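# Unroll a rolled necktie and lay it flat

## Task

Unroll the necktie, which starts folded and rolled up, and leave it flat on the table. At the end it must be doubled over once at its middle, stretched to its full length and flat everywhere (a low loop at the fold is acceptable), roughly aligned and roughly straight, spread to its full width, with no extra folds and nothing hanging past the table's edge. Dropping it into place is allowed.

## Robot and tools

ROBOT. Two arms, left_arm and right_arm, each ending in a five-finger hand. The left hand mirrors the right. Base positions in the scene frame: left_arm (+0.017, +0.334, +0.007) m, right_arm (+0.015, -0.273, +0.022) m, both turned only slightly about z.

FRAMES. Scene frame: origin at table height, midway between the nominal bases; +z up, +x away from the robot over the table, left_arm on the +y side. Image left and right do not match these names. Reported poses and targets are in the scene frame. Commanded offsets are instead along the axes of each arm's current Hand target. The hand point sits 0.05 m in front of the palm and 0.15 m from the wrist face. Its +z runs along the straight fingers, +y comes out of the palm, and +x goes across the palm away from the thumb (toward the thumb on the left hand). Straight fingertips end 0.06 to 0.07 m past the point along +z, and they lie 0.06 m behind it along -y. A wrist bracket on the little-finger side can strike objects.

execute_actions(actions, cameras). actions is a list of actions. Each action holds up to 15 rows, one per 1/30 s step, and the last row repeats to fill 15 steps. Every row has 28 numbers in [-1, 1] and covers both arms, even if one stays still. Order: left dx, dy, dz, rx, ry, rz; left thumb_turn, thumb_bend, index, middle, ring, little; left force_limit, speed; then the same 14 for the right arm. The six pose numbers are an offset, not a pose, measured from that arm's Hand target at the start of the action, along that target's own axes. Every row counts from that same start, not from the previous row. 1.0 equals 0.6 m, or 180 degrees for rotation. rx, ry, rz form a single rotation vector. All zeros re-requests the current Hand target. Finger numbers are absolute targets: -1 is open or straight, +1 is closed; for thumb_turn, +1 puts the thumb in front of the palm. force_limit maps -1 to +1 onto about 0 to 10 N, or 0 to 15 N for the two thumb motors. speed rises from near zero at -1 to full at +0.48 and stays full up to +1. Use speed -0.94 or lower for a gentle closure. No number means "no change". To keep a hand as it is, resend the eight hand numbers you last sent. Before any have been sent, use hand_measured plus hand_force_limit and hand_speed. cameras: names, ["all"], or []. A wrong camera name invalidates the call.

move(target, speed, blend, blocking, cameras). target is one 28-number row or a list of up to 15 rows. Its pose numbers are offsets from the Hand targets held when the move starts, and every row counts from that same start. Paths are straight lines that end together, within 10 s in total. speed is the top path speed in m/s, from 0.002 to 4.3, default 0.25; turning speed is limited to twice that value in rad/s. You can give one value, or one per target. blend is in metres and rounds corners; 0 stops at each target. blocking=false returns after about 0.5 s while the motion continues. Paths ignore obstacles and the other arm. Keep paths away from an arm's own base, which can flip its shoulder.

wait(seconds 0 to 10): the scene runs on with the last commands held. stop(): brakes a running move. zoom_image(camera, region [x0, y0, x1, y1] in pixels, at most 504 by 504) gives a closer look at the newest image from cam_high, cam_low, cam_roll_left, cam_roll_right, cam_left_wrist or cam_right_wrist (all 672x504). show_instructions() shows the reference images. finished_scene(scene) ends the current scene; give its number, 1 to 2. It cannot be undone.

RESULTS. end_effector_position (m) and end_effector_quat_wxyz are in the scene frame. "Hand target" is the last commanded pose, after the controller limits orientation to within 40 degrees of the measured one; the next offsets count from it. The hand often rests 1 to 3 cm short, usually low, which does not by itself mean contact. Resend, or add the missing distance. hand_measured, hand_stopped_by (moving, target, force, stalled, fault) and hand_load_n (N at the fingertip, positive when pushed open) each give six values in motor order. Joint torques are noisy and never zero. The move: line gives the ending (done, off_target, moving, held, fault) and any limits (paced = pose clipped, held = steps withheld). An arm not named in the ending reached its target within 10 mm and 2 degrees.

GRIPPING. With the thumb turned in front of the palm, the hand can hold objects about 0.035 to 0.065 m thick, or a handle down to 0.025 m. A motor moves only when its target changes by 0.002 or more. To squeeze harder, raise force_limit and also send a target closed further than hand_measured. To loosen, send a target more open than hand_measured. A lost grip appears only as hand_load_n falling toward 0.

AVOID. Do not drop the tie or release it while it is moving. Do not let any of it fall off the table or leave it there. Avoid fast impacts and hard presses on the table, and avoid any contact between the two arms, including one hand closing on the other's fingers. Avoid heavy or quick loads on the fingers. Pressure grows with speed and with how far the target lies beyond the contact. An arm blocked by something keeps pushing until you command it back past its hand point. Long holds, stretched arms and unreachable targets heat motors. MOTOR HOT appears at 85 °C, and at 100 °C the arm goes limp for 30 to 60 s. The tie may be nudged now and then.

Each tool is called after ">>>" as a command line: name --argument value for each argument, lists and objects as JSON in quotes; but a table of rows of numbers goes row by row, as --pt "numbers of a row", without its own name.

Reference images:

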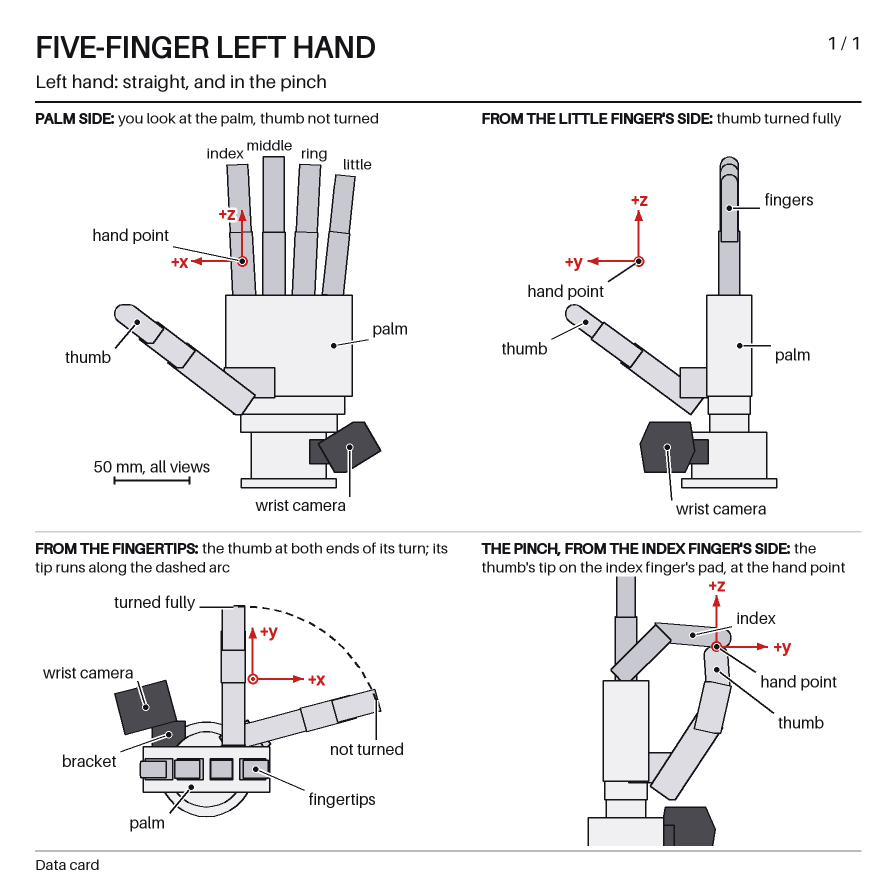

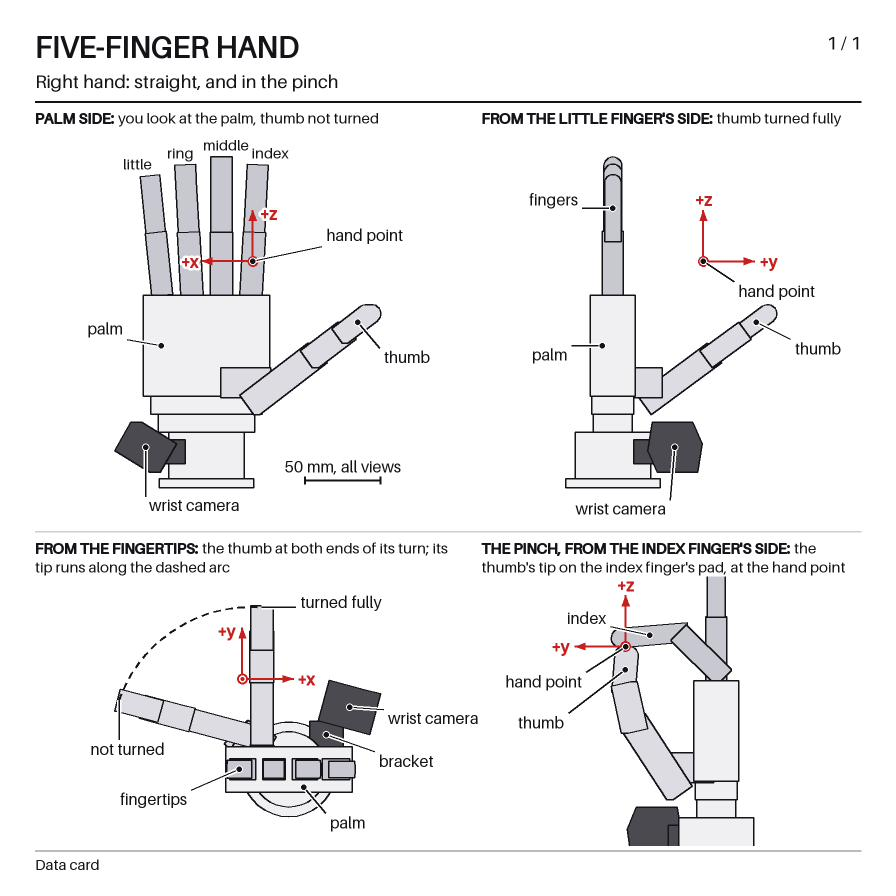

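## Session

>>> execute_actions --actions '[]'

Scene clock: 0.00 s.
left_arm: end_effector_position=(+0.5890, -0.0641, +0.3168) hand_measured=(-1.000, -1.000, -1.000, -1.000, -1.000, -1.000) hand_load_n=(+0.0, +0.0, +0.0, +0.0, +0.0, +0.0) hand_stopped_by=(target, target, target, target, target, target) hand_force_limit=0.00 hand_speed=-0.80 end_effector_quat_wxyz=(-0.086, -0.443, +0.830, -0.327) | right_arm: end_effector_position=(+0.8774, -0.2313, +0.2394) hand_measured=(-1.000, -1.000, -1.000, -1.000, -1.000, -1.000) hand_load_n=(+0.0, +0.0, +0.0, +0.0, +0.0, +0.0) hand_stopped_by=(target, target, target, target, target, target) hand_force_limit=0.00 hand_speed=-0.80 end_effector_quat_wxyz=(+0.277, +0.057, +0.918, +0.279)
Joint positions: left_arm=[-0.435 2.111 2.431 -1.421 0.525 0.031] | right_arm=[-0.108 2.268 2.236 -0.935 -0.576 1.751]
Joint velocities: within noise
Joint torques (N m): no reading
Motor temperatures (°C): left_arm=[28 36 27 24 28 27] | right_arm=[24 33 21 25 25 26]
Heat: left arm: hottest shoulder 36 °C; right arm: hottest shoulder 33 °C.
Hand target: left_arm +0.5928, -0.0658, +0.3207; -0.081, -0.441, +0.830, -0.332 | right_arm +0.8817, -0.2319, +0.2427; +0.283, +0.055, +0.916, +0.278

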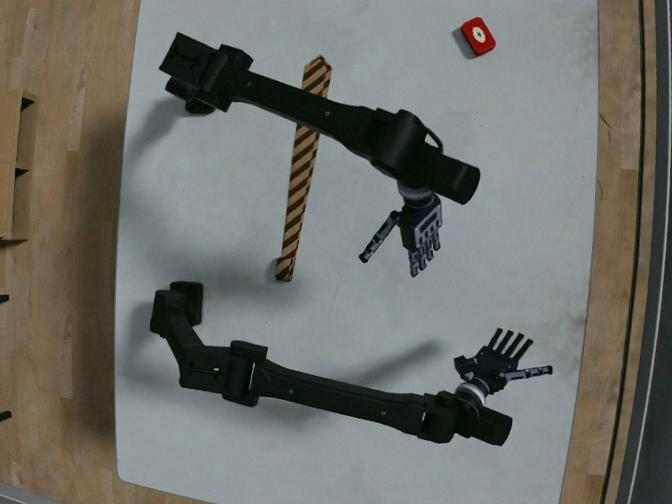

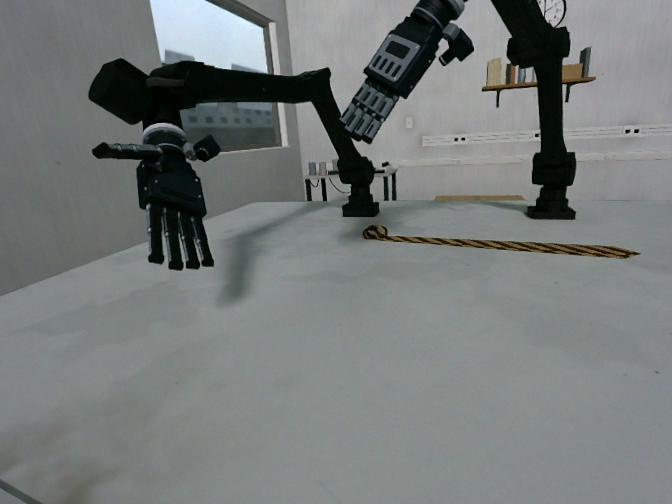

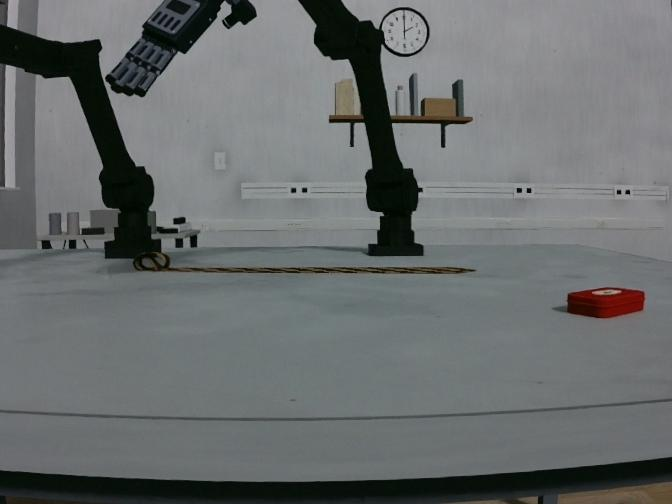

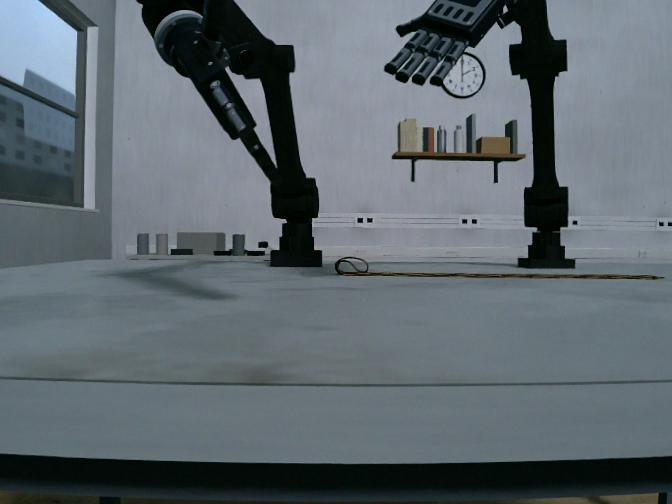

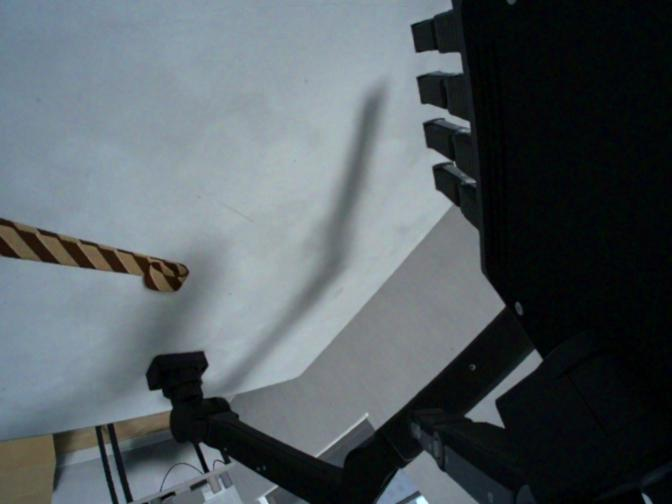

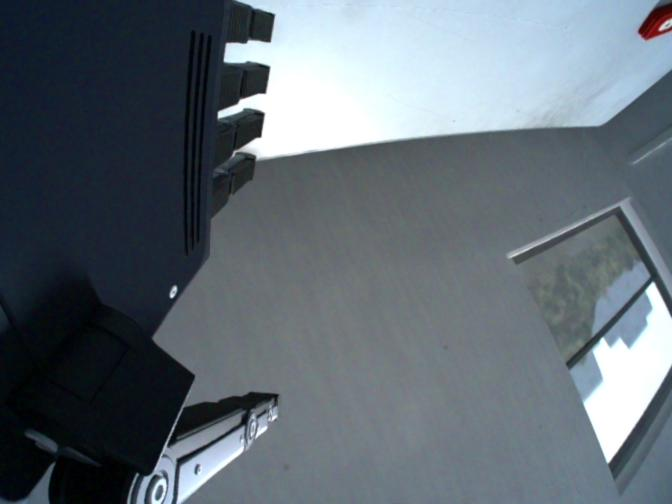

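>>> zoom_image --camera "cam_low" --region '[330, 190, 480, 290]'

>>> zoom_image --camera "cam_high" --region '[250, 170, 350, 300]'

>>> zoom_image --camera "cam_left_wrist" --region '[100, 220, 220, 310]'

>>> zoom_image --camera "cam_roll_left" --region '[110, 230, 260, 290]'

Scaled by 3.360 from the camera's 672x504 image, which has a finer 960x720 frame.

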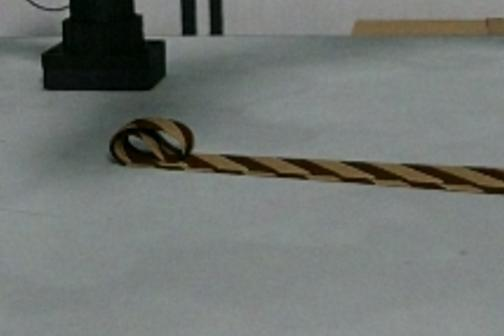

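Scaled by 3.877 from the camera's 672x504 image, which has a finer 960x720 frame.

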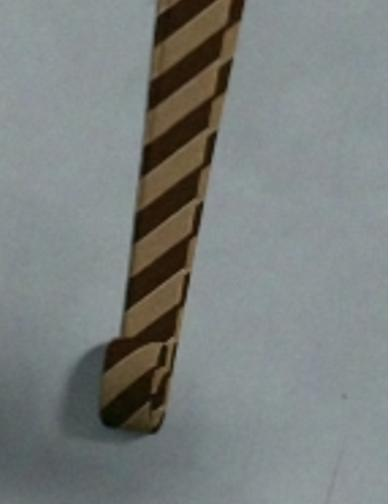

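Scaled by 4.200 from the camera's 672x504 image, which has a finer 960x720 frame.

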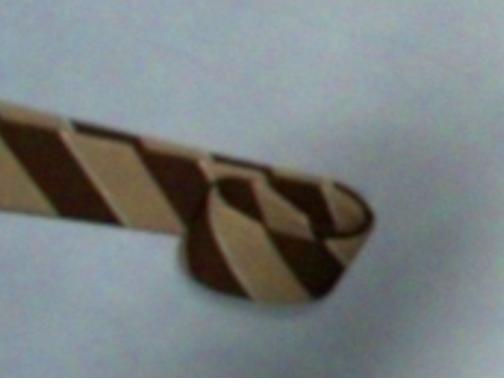

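Scaled by 3.360 from the camera's 672x504 image, which has a finer 960x720 frame.

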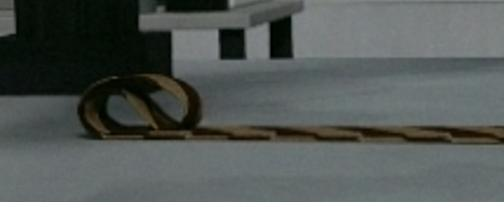

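>>> move --pt "-0.281 0.143 -0.355 0.0816 -0.0917 -0.1465 -1 -1 -1 -1 -1 -1 0 -0.8 0 0 0 0 0 0 -1 -1 -1 -1 -1 -1 0 -0.8" --pt "-0.281 0.143 -0.355 0.0816 -0.0917 -0.1465 -1 -1 -1 -1 -1 -1 0 -0.8 0.813 0.298 -0.362 0.0555 0.1706 0.0318 -1 -1 -1 -1 -1 -1 0 -0.8" --speed 0.25 --blend '[0.05,0]' --cameras '["cam_high","cam_low","cam_roll_right","cam_left_wrist"]'

Scene clock: 68.77 s.
left_arm: end_effector_position=(+0.5950, +0.2139, +0.3702) hand_measured=(-1.000, -1.000, -1.000, -1.000, -1.000, -1.000) hand_load_n=(-0.5, +0.0, +0.0, +0.0, +0.0, +0.0) hand_stopped_by=(target, target, target, target, target, target) hand_force_limit=0.00 hand_speed=-0.80 end_effector_quat_wxyz=(-0.019, +0.663, -0.667, +0.339) | right_arm: end_effector_position=(+0.3457, -0.0585, +0.2538) hand_measured=(-1.000, -1.000, -1.000, -1.000, -1.000, -1.000) hand_load_n=(+0.0, +0.0, +0.0, +0.0, +0.0, +0.0) hand_stopped_by=(target, target, target, target, target, target) hand_force_limit=0.00 hand_speed=-0.80 end_effector_quat_wxyz=(+0.020, +0.041, +0.974, +0.221)
Joint positions: left_arm=[-0.009 1.684 1.928 -1.26 0.439 -0.124] | right_arm=[0.293 1.079 0.965 -1.27 -0.408 1.968]
Joint torques (N m): left_arm=[0.44 -16.67 6.98 1.68 0.26 -0.06] | right_arm=[1.03 -4.01 7.32 0.42 -0.22 0.04]
Motor temperatures (°C): left_arm=[27 41 33 24 27 26] | right_arm=[24 39 27 25 24 24]
Heat: left arm: hottest shoulder 41 °C; right arm: hottest shoulder 39 °C.
Hand target: left_arm +0.5927, +0.2149, +0.3704; -0.020, +0.667, -0.662, +0.341 | right_arm +0.3454, -0.0600, +0.2495; +0.011, +0.048, +0.975, +0.216
Off the commanded pose: left_arm 0.002 m, 1 deg | right_arm 0.005 m, 1 deg.
move: done
camera_calibration:
cam_left_wrist: T_world_to_cam=[[0.805087, -0.167149, 0.569119, -0.648738], [-0.557373, -0.541396, 0.629465, 0.213472], [0.202904, -0.823985, -0.529035, 0.36572], [0, 0, 0, 1]] pos_world=[0.567068, 0.308485, 0.428315]
Images, in order (width x height): cam_high 672x504, cam_low 672x504, cam_roll_right 672x504, cam_left_wrist 672x504.

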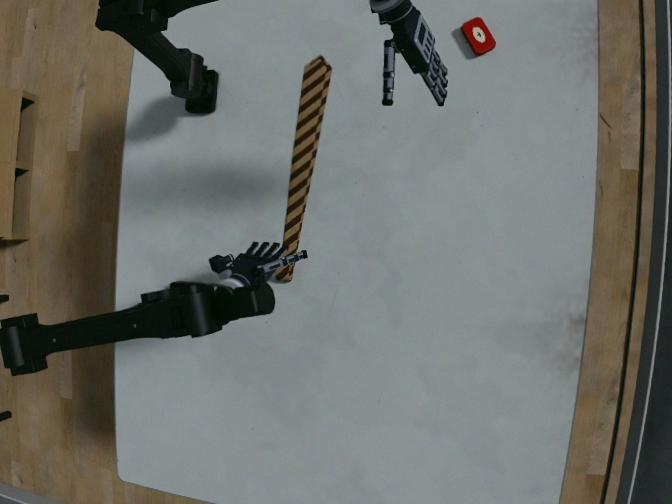

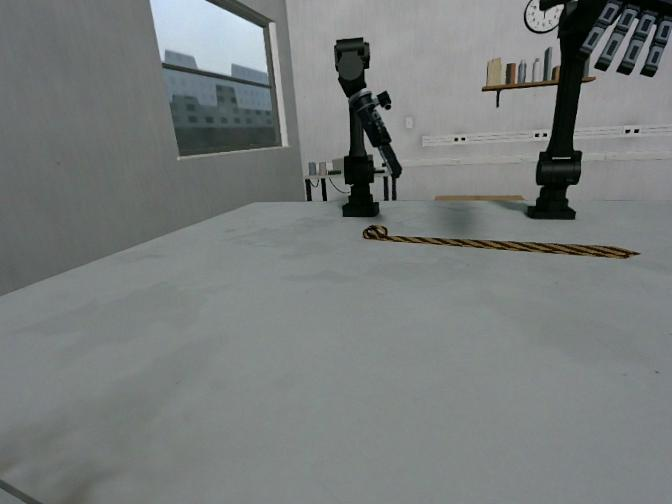

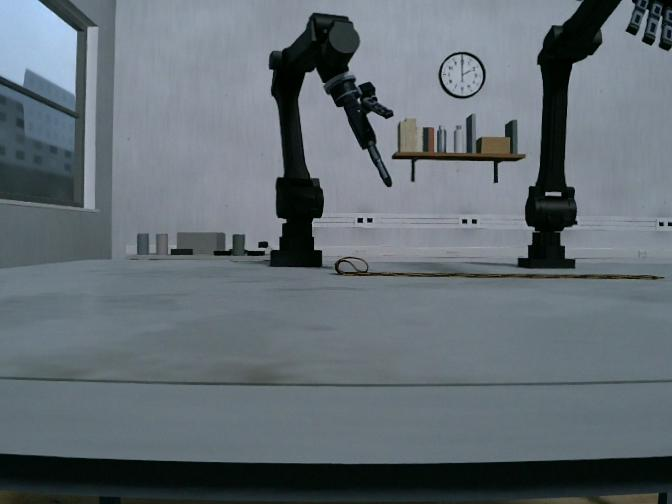

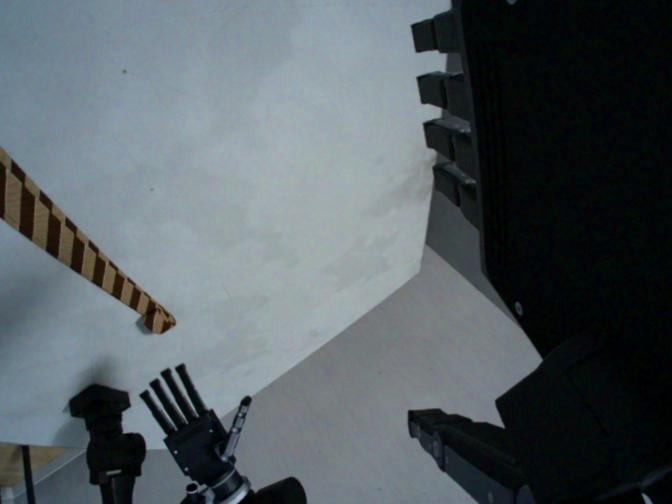

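>>> move --target '[0,0,0,0,0,0,-1,-1,-1,-1,-1,-1,0,-0.8,-0.002,-0.117,0.212,0,0,0,-1,-1,-1,-1,-1,-1,0,-0.8]' --speed 0.15 --cameras '["cam_high","cam_low","cam_roll_right"]'

>>> zoom_image --camera "cam_low" --region '[330, 150, 480, 290]'

>>> zoom_image --camera "cam_high" --region '[210, 190, 350, 320]'

Scene clock: 77.23 s.
left_arm: end_effector_position=(+0.5950, +0.2139, +0.3702) hand_measured=(-1.000, -1.000, -1.000, -1.000, -1.000, -1.000) hand_load_n=(+0.0, +0.0, +0.0, +0.0, +0.0, +0.5) hand_stopped_by=(target, target, target, target, target, target) hand_force_limit=0.00 hand_speed=-0.80 end_effector_quat_wxyz=(-0.019, +0.663, -0.667, +0.339) | right_arm: end_effector_position=(+0.3417, -0.0691, +0.1031) hand_measured=(-1.000, -1.000, -1.000, -1.000, -1.000, -1.000) hand_load_n=(+0.0, +0.0, +0.0, +0.0, +0.0, +0.0) hand_stopped_by=(target, target, target, target, target, target) hand_force_limit=0.00 hand_speed=-0.80 end_effector_quat_wxyz=(+0.004, +0.051, +0.975, +0.214)
Joint positions: left_arm=[-0.009 1.684 1.928 -1.26 0.439 -0.124] | right_arm=[0.266 1.233 0.668 -0.862 -0.408 1.954]
Joint torques (N m): left_arm=[0.38 -16.62 6.99 1.69 0.27 -0.05] | right_arm=[0.56 -4.72 6.34 1.29 -0.42 -0.16]
Heat: left arm: hottest shoulder 40 °C; right arm: hottest shoulder 38 °C.
Hand target: left_arm +0.5927, +0.2149, +0.3704; -0.020, +0.667, -0.662, +0.341 | right_arm +0.3458, -0.0699, +0.1044; +0.011, +0.048, +0.975, +0.216
Off the commanded pose: left_arm 0.002 m, 1 deg | right_arm 0.004 m, 1 deg.
move: done
Images, in order (width x height): cam_high 672x504, cam_low 672x504, cam_roll_right 672x504.

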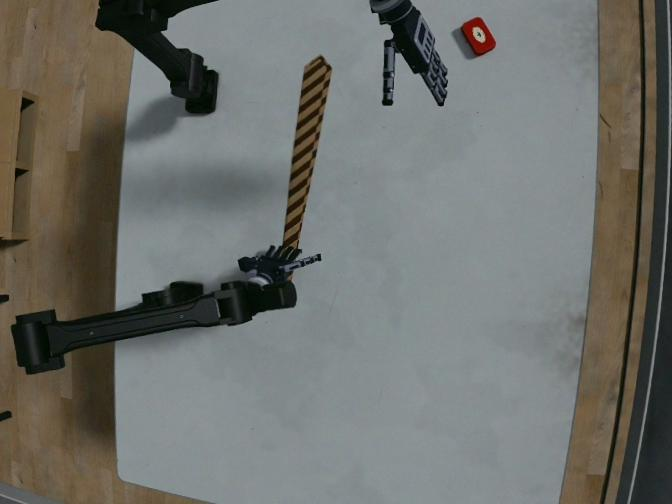

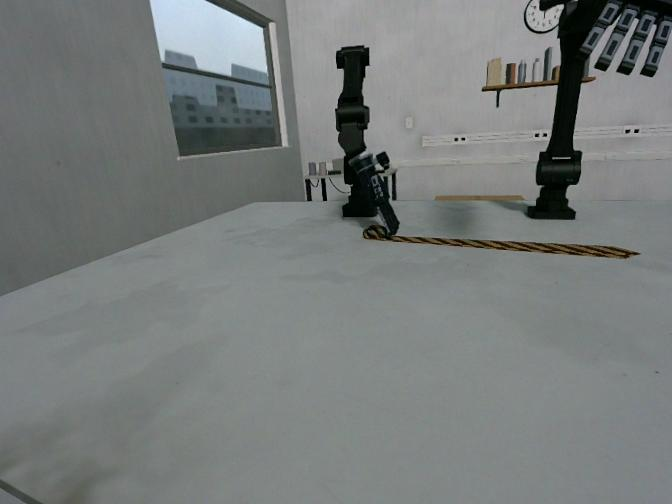

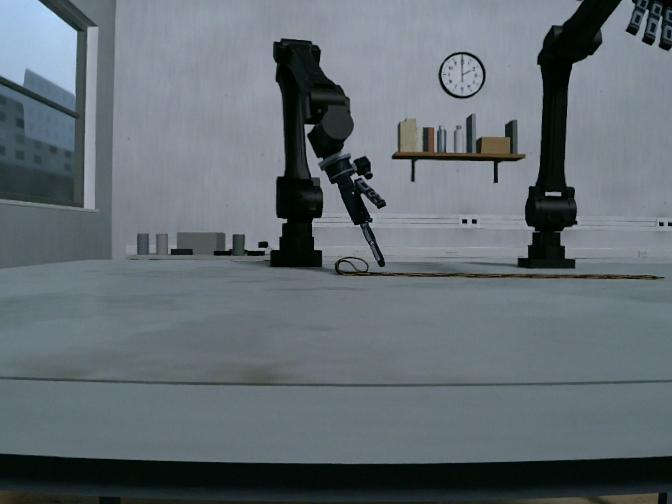

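Scaled by 3.360 from the camera's 672x504 image, which has a finer 960x720 frame.

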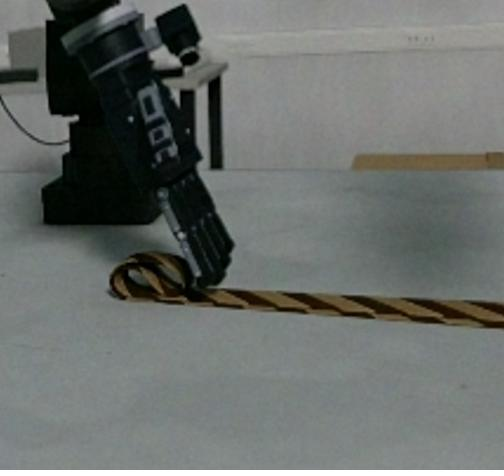

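Scaled by 3.600 from the camera's 672x504 image, which has a finer 960x720 frame.

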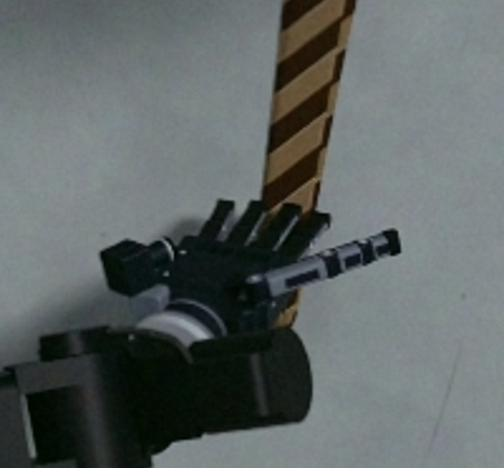

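>>> move --target '[0,0,0,0,0,0,-1,-1,-1,-1,-1,-1,0,-0.8,-0.03,-0.422,-0.197,0,0,0,-1,-1,-1,-1,-1,-1,0,-0.8]' --speed 0.1 --cameras '["cam_high","cam_low","cam_roll_right"]'

>>> zoom_image --camera "cam_low" --region '[280, 150, 480, 290]'

>>> zoom_image --camera "cam_high" --region '[210, 190, 390, 400]'

Scene clock: 86.00 s.
left_arm: end_effector_position=(+0.5950, +0.2139, +0.3702) hand_measured=(-1.000, -1.000, -1.000, -1.000, -1.000, -1.000) hand_load_n=(-0.5, +0.0, +0.0, +0.0, +0.0, +0.0) hand_stopped_by=(target, target, target, target, target, target) hand_force_limit=0.00 hand_speed=-0.80 end_effector_quat_wxyz=(-0.019, +0.663, -0.667, +0.339) | right_arm: end_effector_position=(+0.3290, -0.3432, +0.0993) hand_measured=(-1.000, -1.000, -1.000, -1.000, -1.000, -1.000) hand_load_n=(+0.0, +0.0, +0.0, +0.0, +0.0, +0.0) hand_stopped_by=(target, target, target, target, target, target) hand_force_limit=0.00 hand_speed=-0.80 end_effector_quat_wxyz=(+0.008, +0.054, +0.974, +0.220)
Joint positions: left_arm=[-0.009 1.684 1.928 -1.26 0.439 -0.124] | right_arm=[-0.627 1.444 0.843 -1.214 -0.373 0.989]
Joint torques (N m): left_arm=[0.38 -16.62 6.98 1.68 0.27 -0.05] | right_arm=[1.03 -6.65 7.83 -0.68 -0.23 -0.17]
Heat: left arm: hottest shoulder 40 °C; right arm: hottest shoulder 37 °C.
Hand target: left_arm +0.5927, +0.2149, +0.3704; -0.020, +0.667, -0.662, +0.341 | right_arm +0.3361, -0.3497, +0.1044; +0.011, +0.048, +0.975, +0.217
Off the commanded pose: left_arm 0.002 m, 1 deg | right_arm 0.011 m, 1 deg.
move: off_target (right_arm)
Images, in order (width x height): cam_high 672x504, cam_low 672x504, cam_roll_right 672x504.

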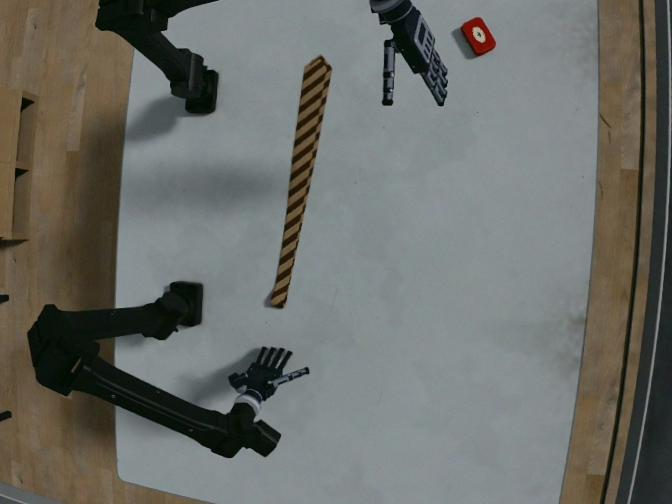

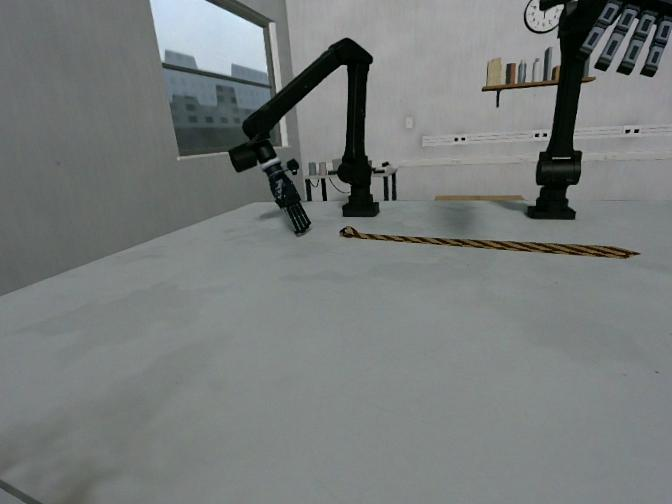

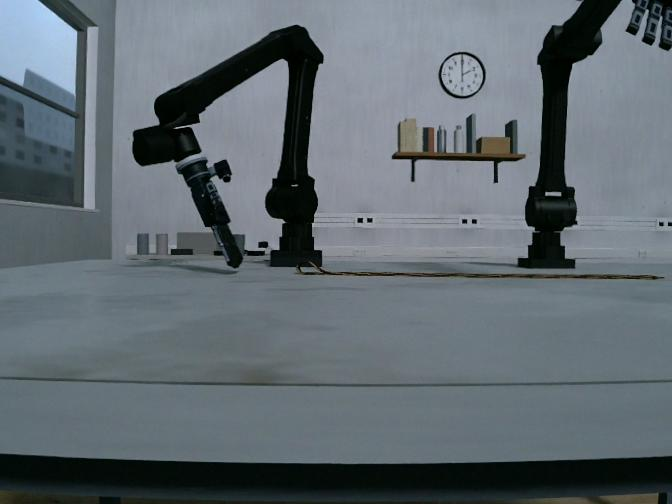

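Scaled by 2.520 from the camera's 672x504 image, which has a finer 960x720 frame.

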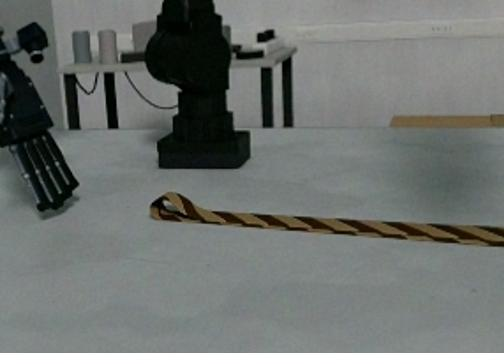

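Scaled by 2.400 from the camera's 672x504 image, which has a finer 960x720 frame.

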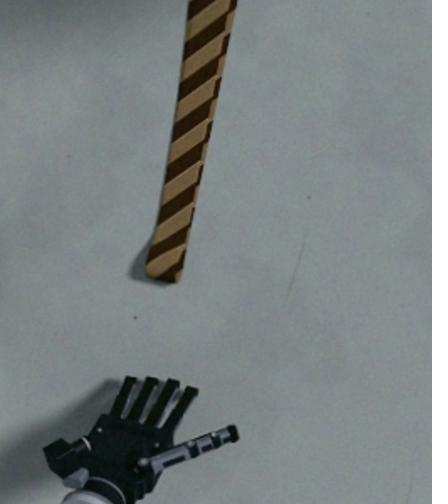

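>>> zoom_image --camera "cam_high" --region '[250, 200, 330, 320]'

>>> zoom_image --camera "cam_low" --region '[330, 210, 450, 260]'

>>> zoom_image --camera "cam_roll_right" --region '[280, 240, 440, 290]'

Scaled by 4.200 from the camera's 672x504 image, which has a finer 960x720 frame.

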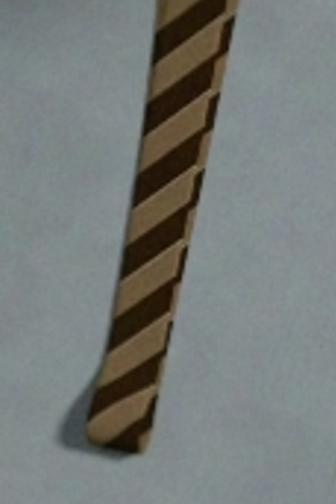

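Scaled by 4.200 from the camera's 672x504 image, which has a finer 960x720 frame.

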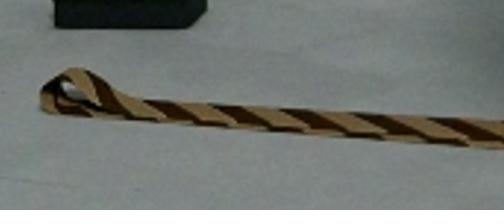

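Scaled by 3.150 from the camera's 672x504 image, which has a finer 960x720 frame.

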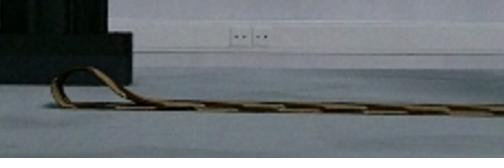

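>>> zoom_image --camera "cam_high" --region '[280, 40, 350, 120]'

>>> zoom_image --camera "cam_high" --region '[270, 110, 340, 210]'

>>> zoom_image --camera "cam_low" --region '[430, 220, 550, 270]'

>>> zoom_image --camera "cam_low" --region '[530, 220, 650, 270]'

Scaled by 6.300 from the camera's 672x504 image, which has a finer 960x720 frame.

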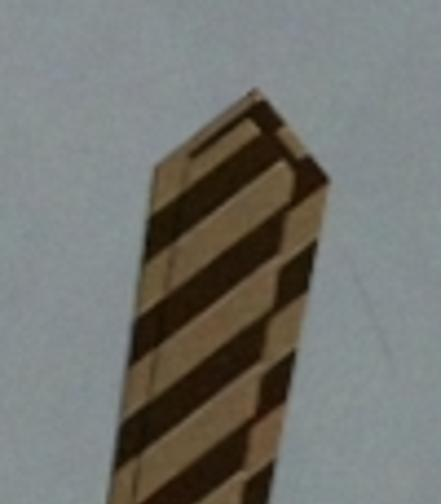

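Scaled by 5.040 from the camera's 672x504 image, which has a finer 960x720 frame.

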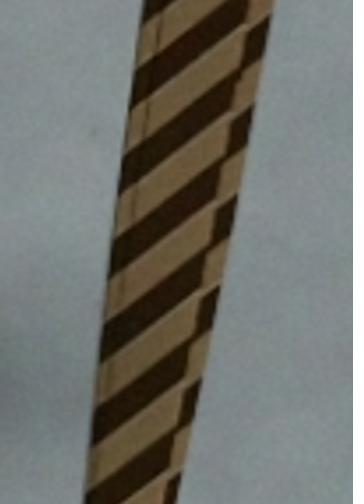

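Scaled by 4.200 from the camera's 672x504 image, which has a finer 960x720 frame.

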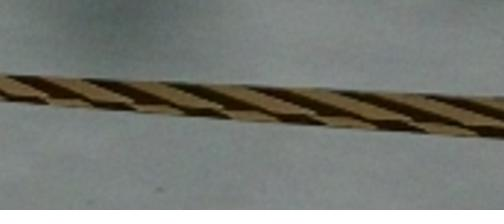

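Scaled by 4.200 from the camera's 672x504 image, which has a finer 960x720 frame.

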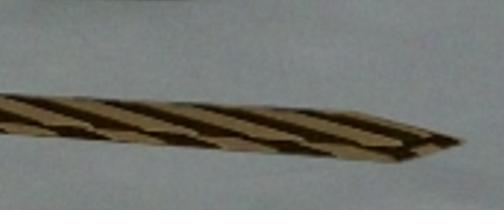

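>>> wait --seconds 0.1 --cameras '["cam_high","cam_low","cam_left_wrist","cam_roll_left"]'

>>> zoom_image --camera "cam_left_wrist" --region '[80, 230, 230, 380]'

>>> zoom_image --camera "cam_roll_left" --region '[60, 240, 260, 290]'

>>> zoom_image --camera "cam_high" --region '[260, 230, 310, 280]'

>>> zoom_image --camera "cam_high" --region '[260, 265, 310, 315]'

Scene clock: 103.43 s.
left_arm: end_effector_position=(+0.5950, +0.2139, +0.3702) hand_measured=(-1.000, -1.000, -1.000, -1.000, -1.000, -1.000) hand_load_n=(+0.0, +0.0, +0.0, +0.0, +0.0, +0.0) hand_stopped_by=(target, target, target, target, target, target) hand_force_limit=0.00 hand_speed=-0.80 end_effector_quat_wxyz=(-0.019, +0.663, -0.667, +0.339) | right_arm: end_effector_position=(+0.3290, -0.3432, +0.0993) hand_measured=(-1.000, -1.000, -1.000, -1.000, -1.000, -1.000) hand_load_n=(+0.5, -0.5, +0.0, +0.0, +0.0, +0.0) hand_stopped_by=(target, target, target, target, target, target) hand_force_limit=0.00 hand_speed=-0.80 end_effector_quat_wxyz=(+0.008, +0.053, +0.974, +0.220)
Joint positions: left_arm=[-0.009 1.684 1.928 -1.26 0.439 -0.124] | right_arm=[-0.627 1.444 0.843 -1.214 -0.373 0.988]
Joint torques (N m): left_arm=[0.38 -16.62 6.99 1.69 0.27 -0.05] | right_arm=[0.97 -6.65 7.82 -0.7 -0.23 -0.17]
Heat: left arm: hottest shoulder 40 °C; right arm: hottest shoulder 36 °C.
Hand target: left_arm +0.5927, +0.2149, +0.3704; -0.020, +0.667, -0.662, +0.341 | right_arm +0.3361, -0.3497, +0.1044; +0.011, +0.048, +0.975, +0.217
Off the commanded pose: left_arm 0.002 m, 1 deg | right_arm 0.011 m, 1 deg.
wait: 0.10 s; at rest from the start
camera_calibration:
cam_left_wrist: T_world_to_cam=[[0.805087, -0.167149, 0.569119, -0.648738], [-0.557373, -0.541396, 0.629465, 0.213472], [0.202904, -0.823985, -0.529035, 0.36572], [0, 0, 0, 1]] pos_world=[0.567068, 0.308485, 0.428315]
Images, in order (width x height): cam_high 672x504, cam_low 672x504, cam_roll_left 672x504, cam_left_wrist 672x504.

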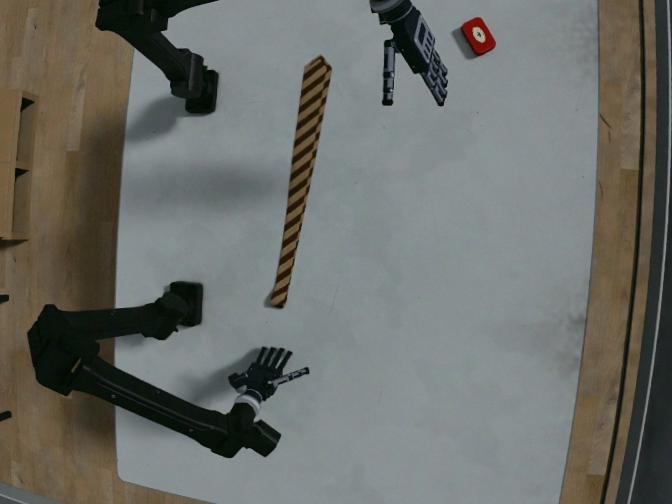

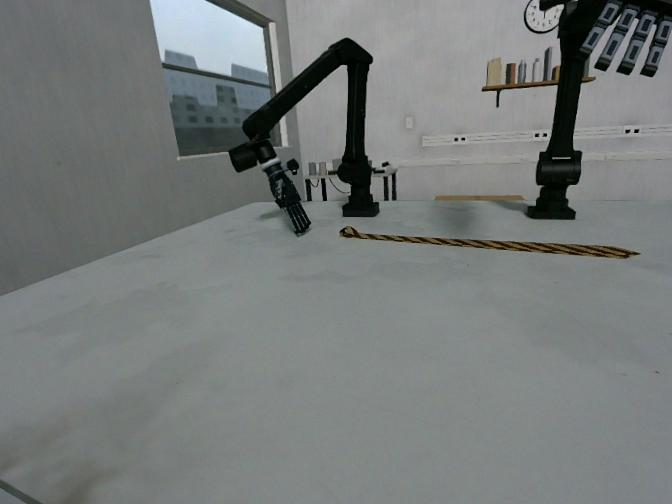

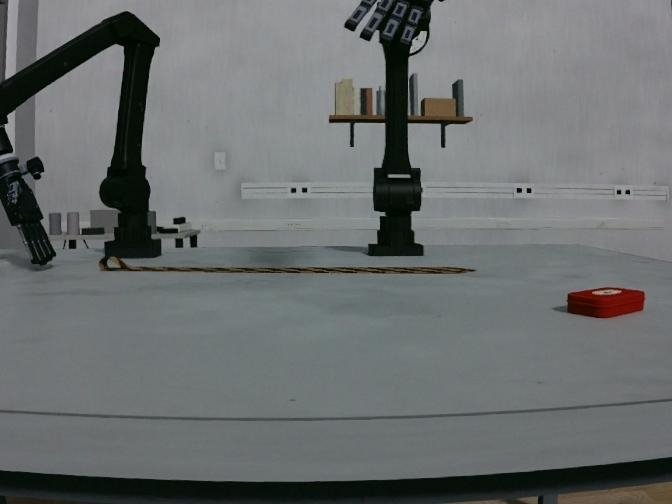

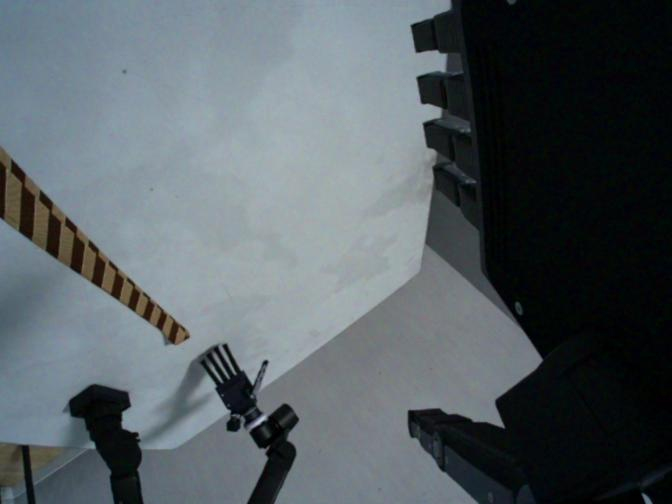

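Scaled by 3.360 from the camera's 672x504 image, which has a finer 960x720 frame.

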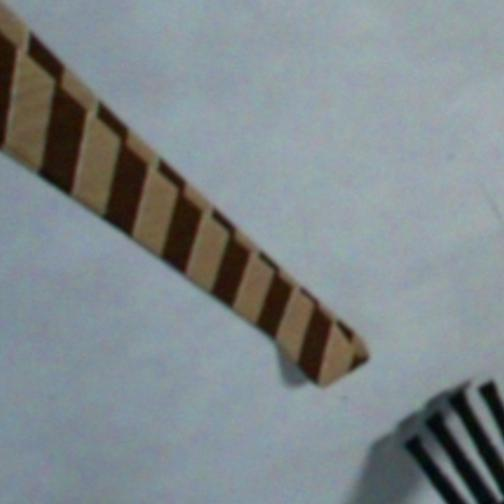

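Scaled by 2.520 from the camera's 672x504 image, which has a finer 960x720 frame.

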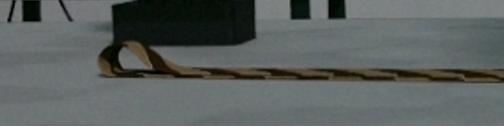

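Scaled by 10.080 from the camera's 672x504 image, which has a finer 960x720 frame.

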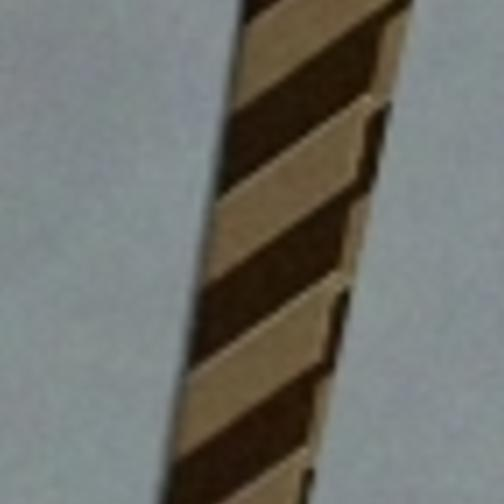

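Scaled by 10.080 from the camera's 672x504 image, which has a finer 960x720 frame.

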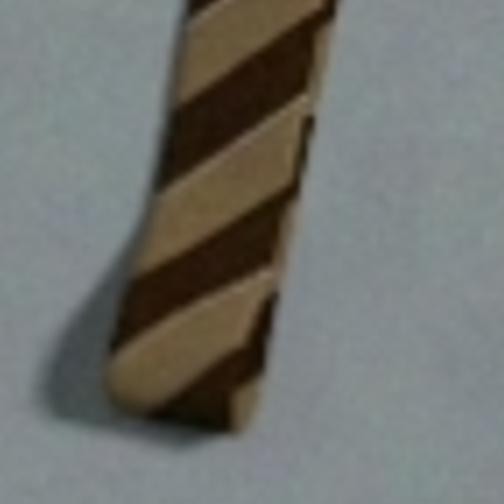

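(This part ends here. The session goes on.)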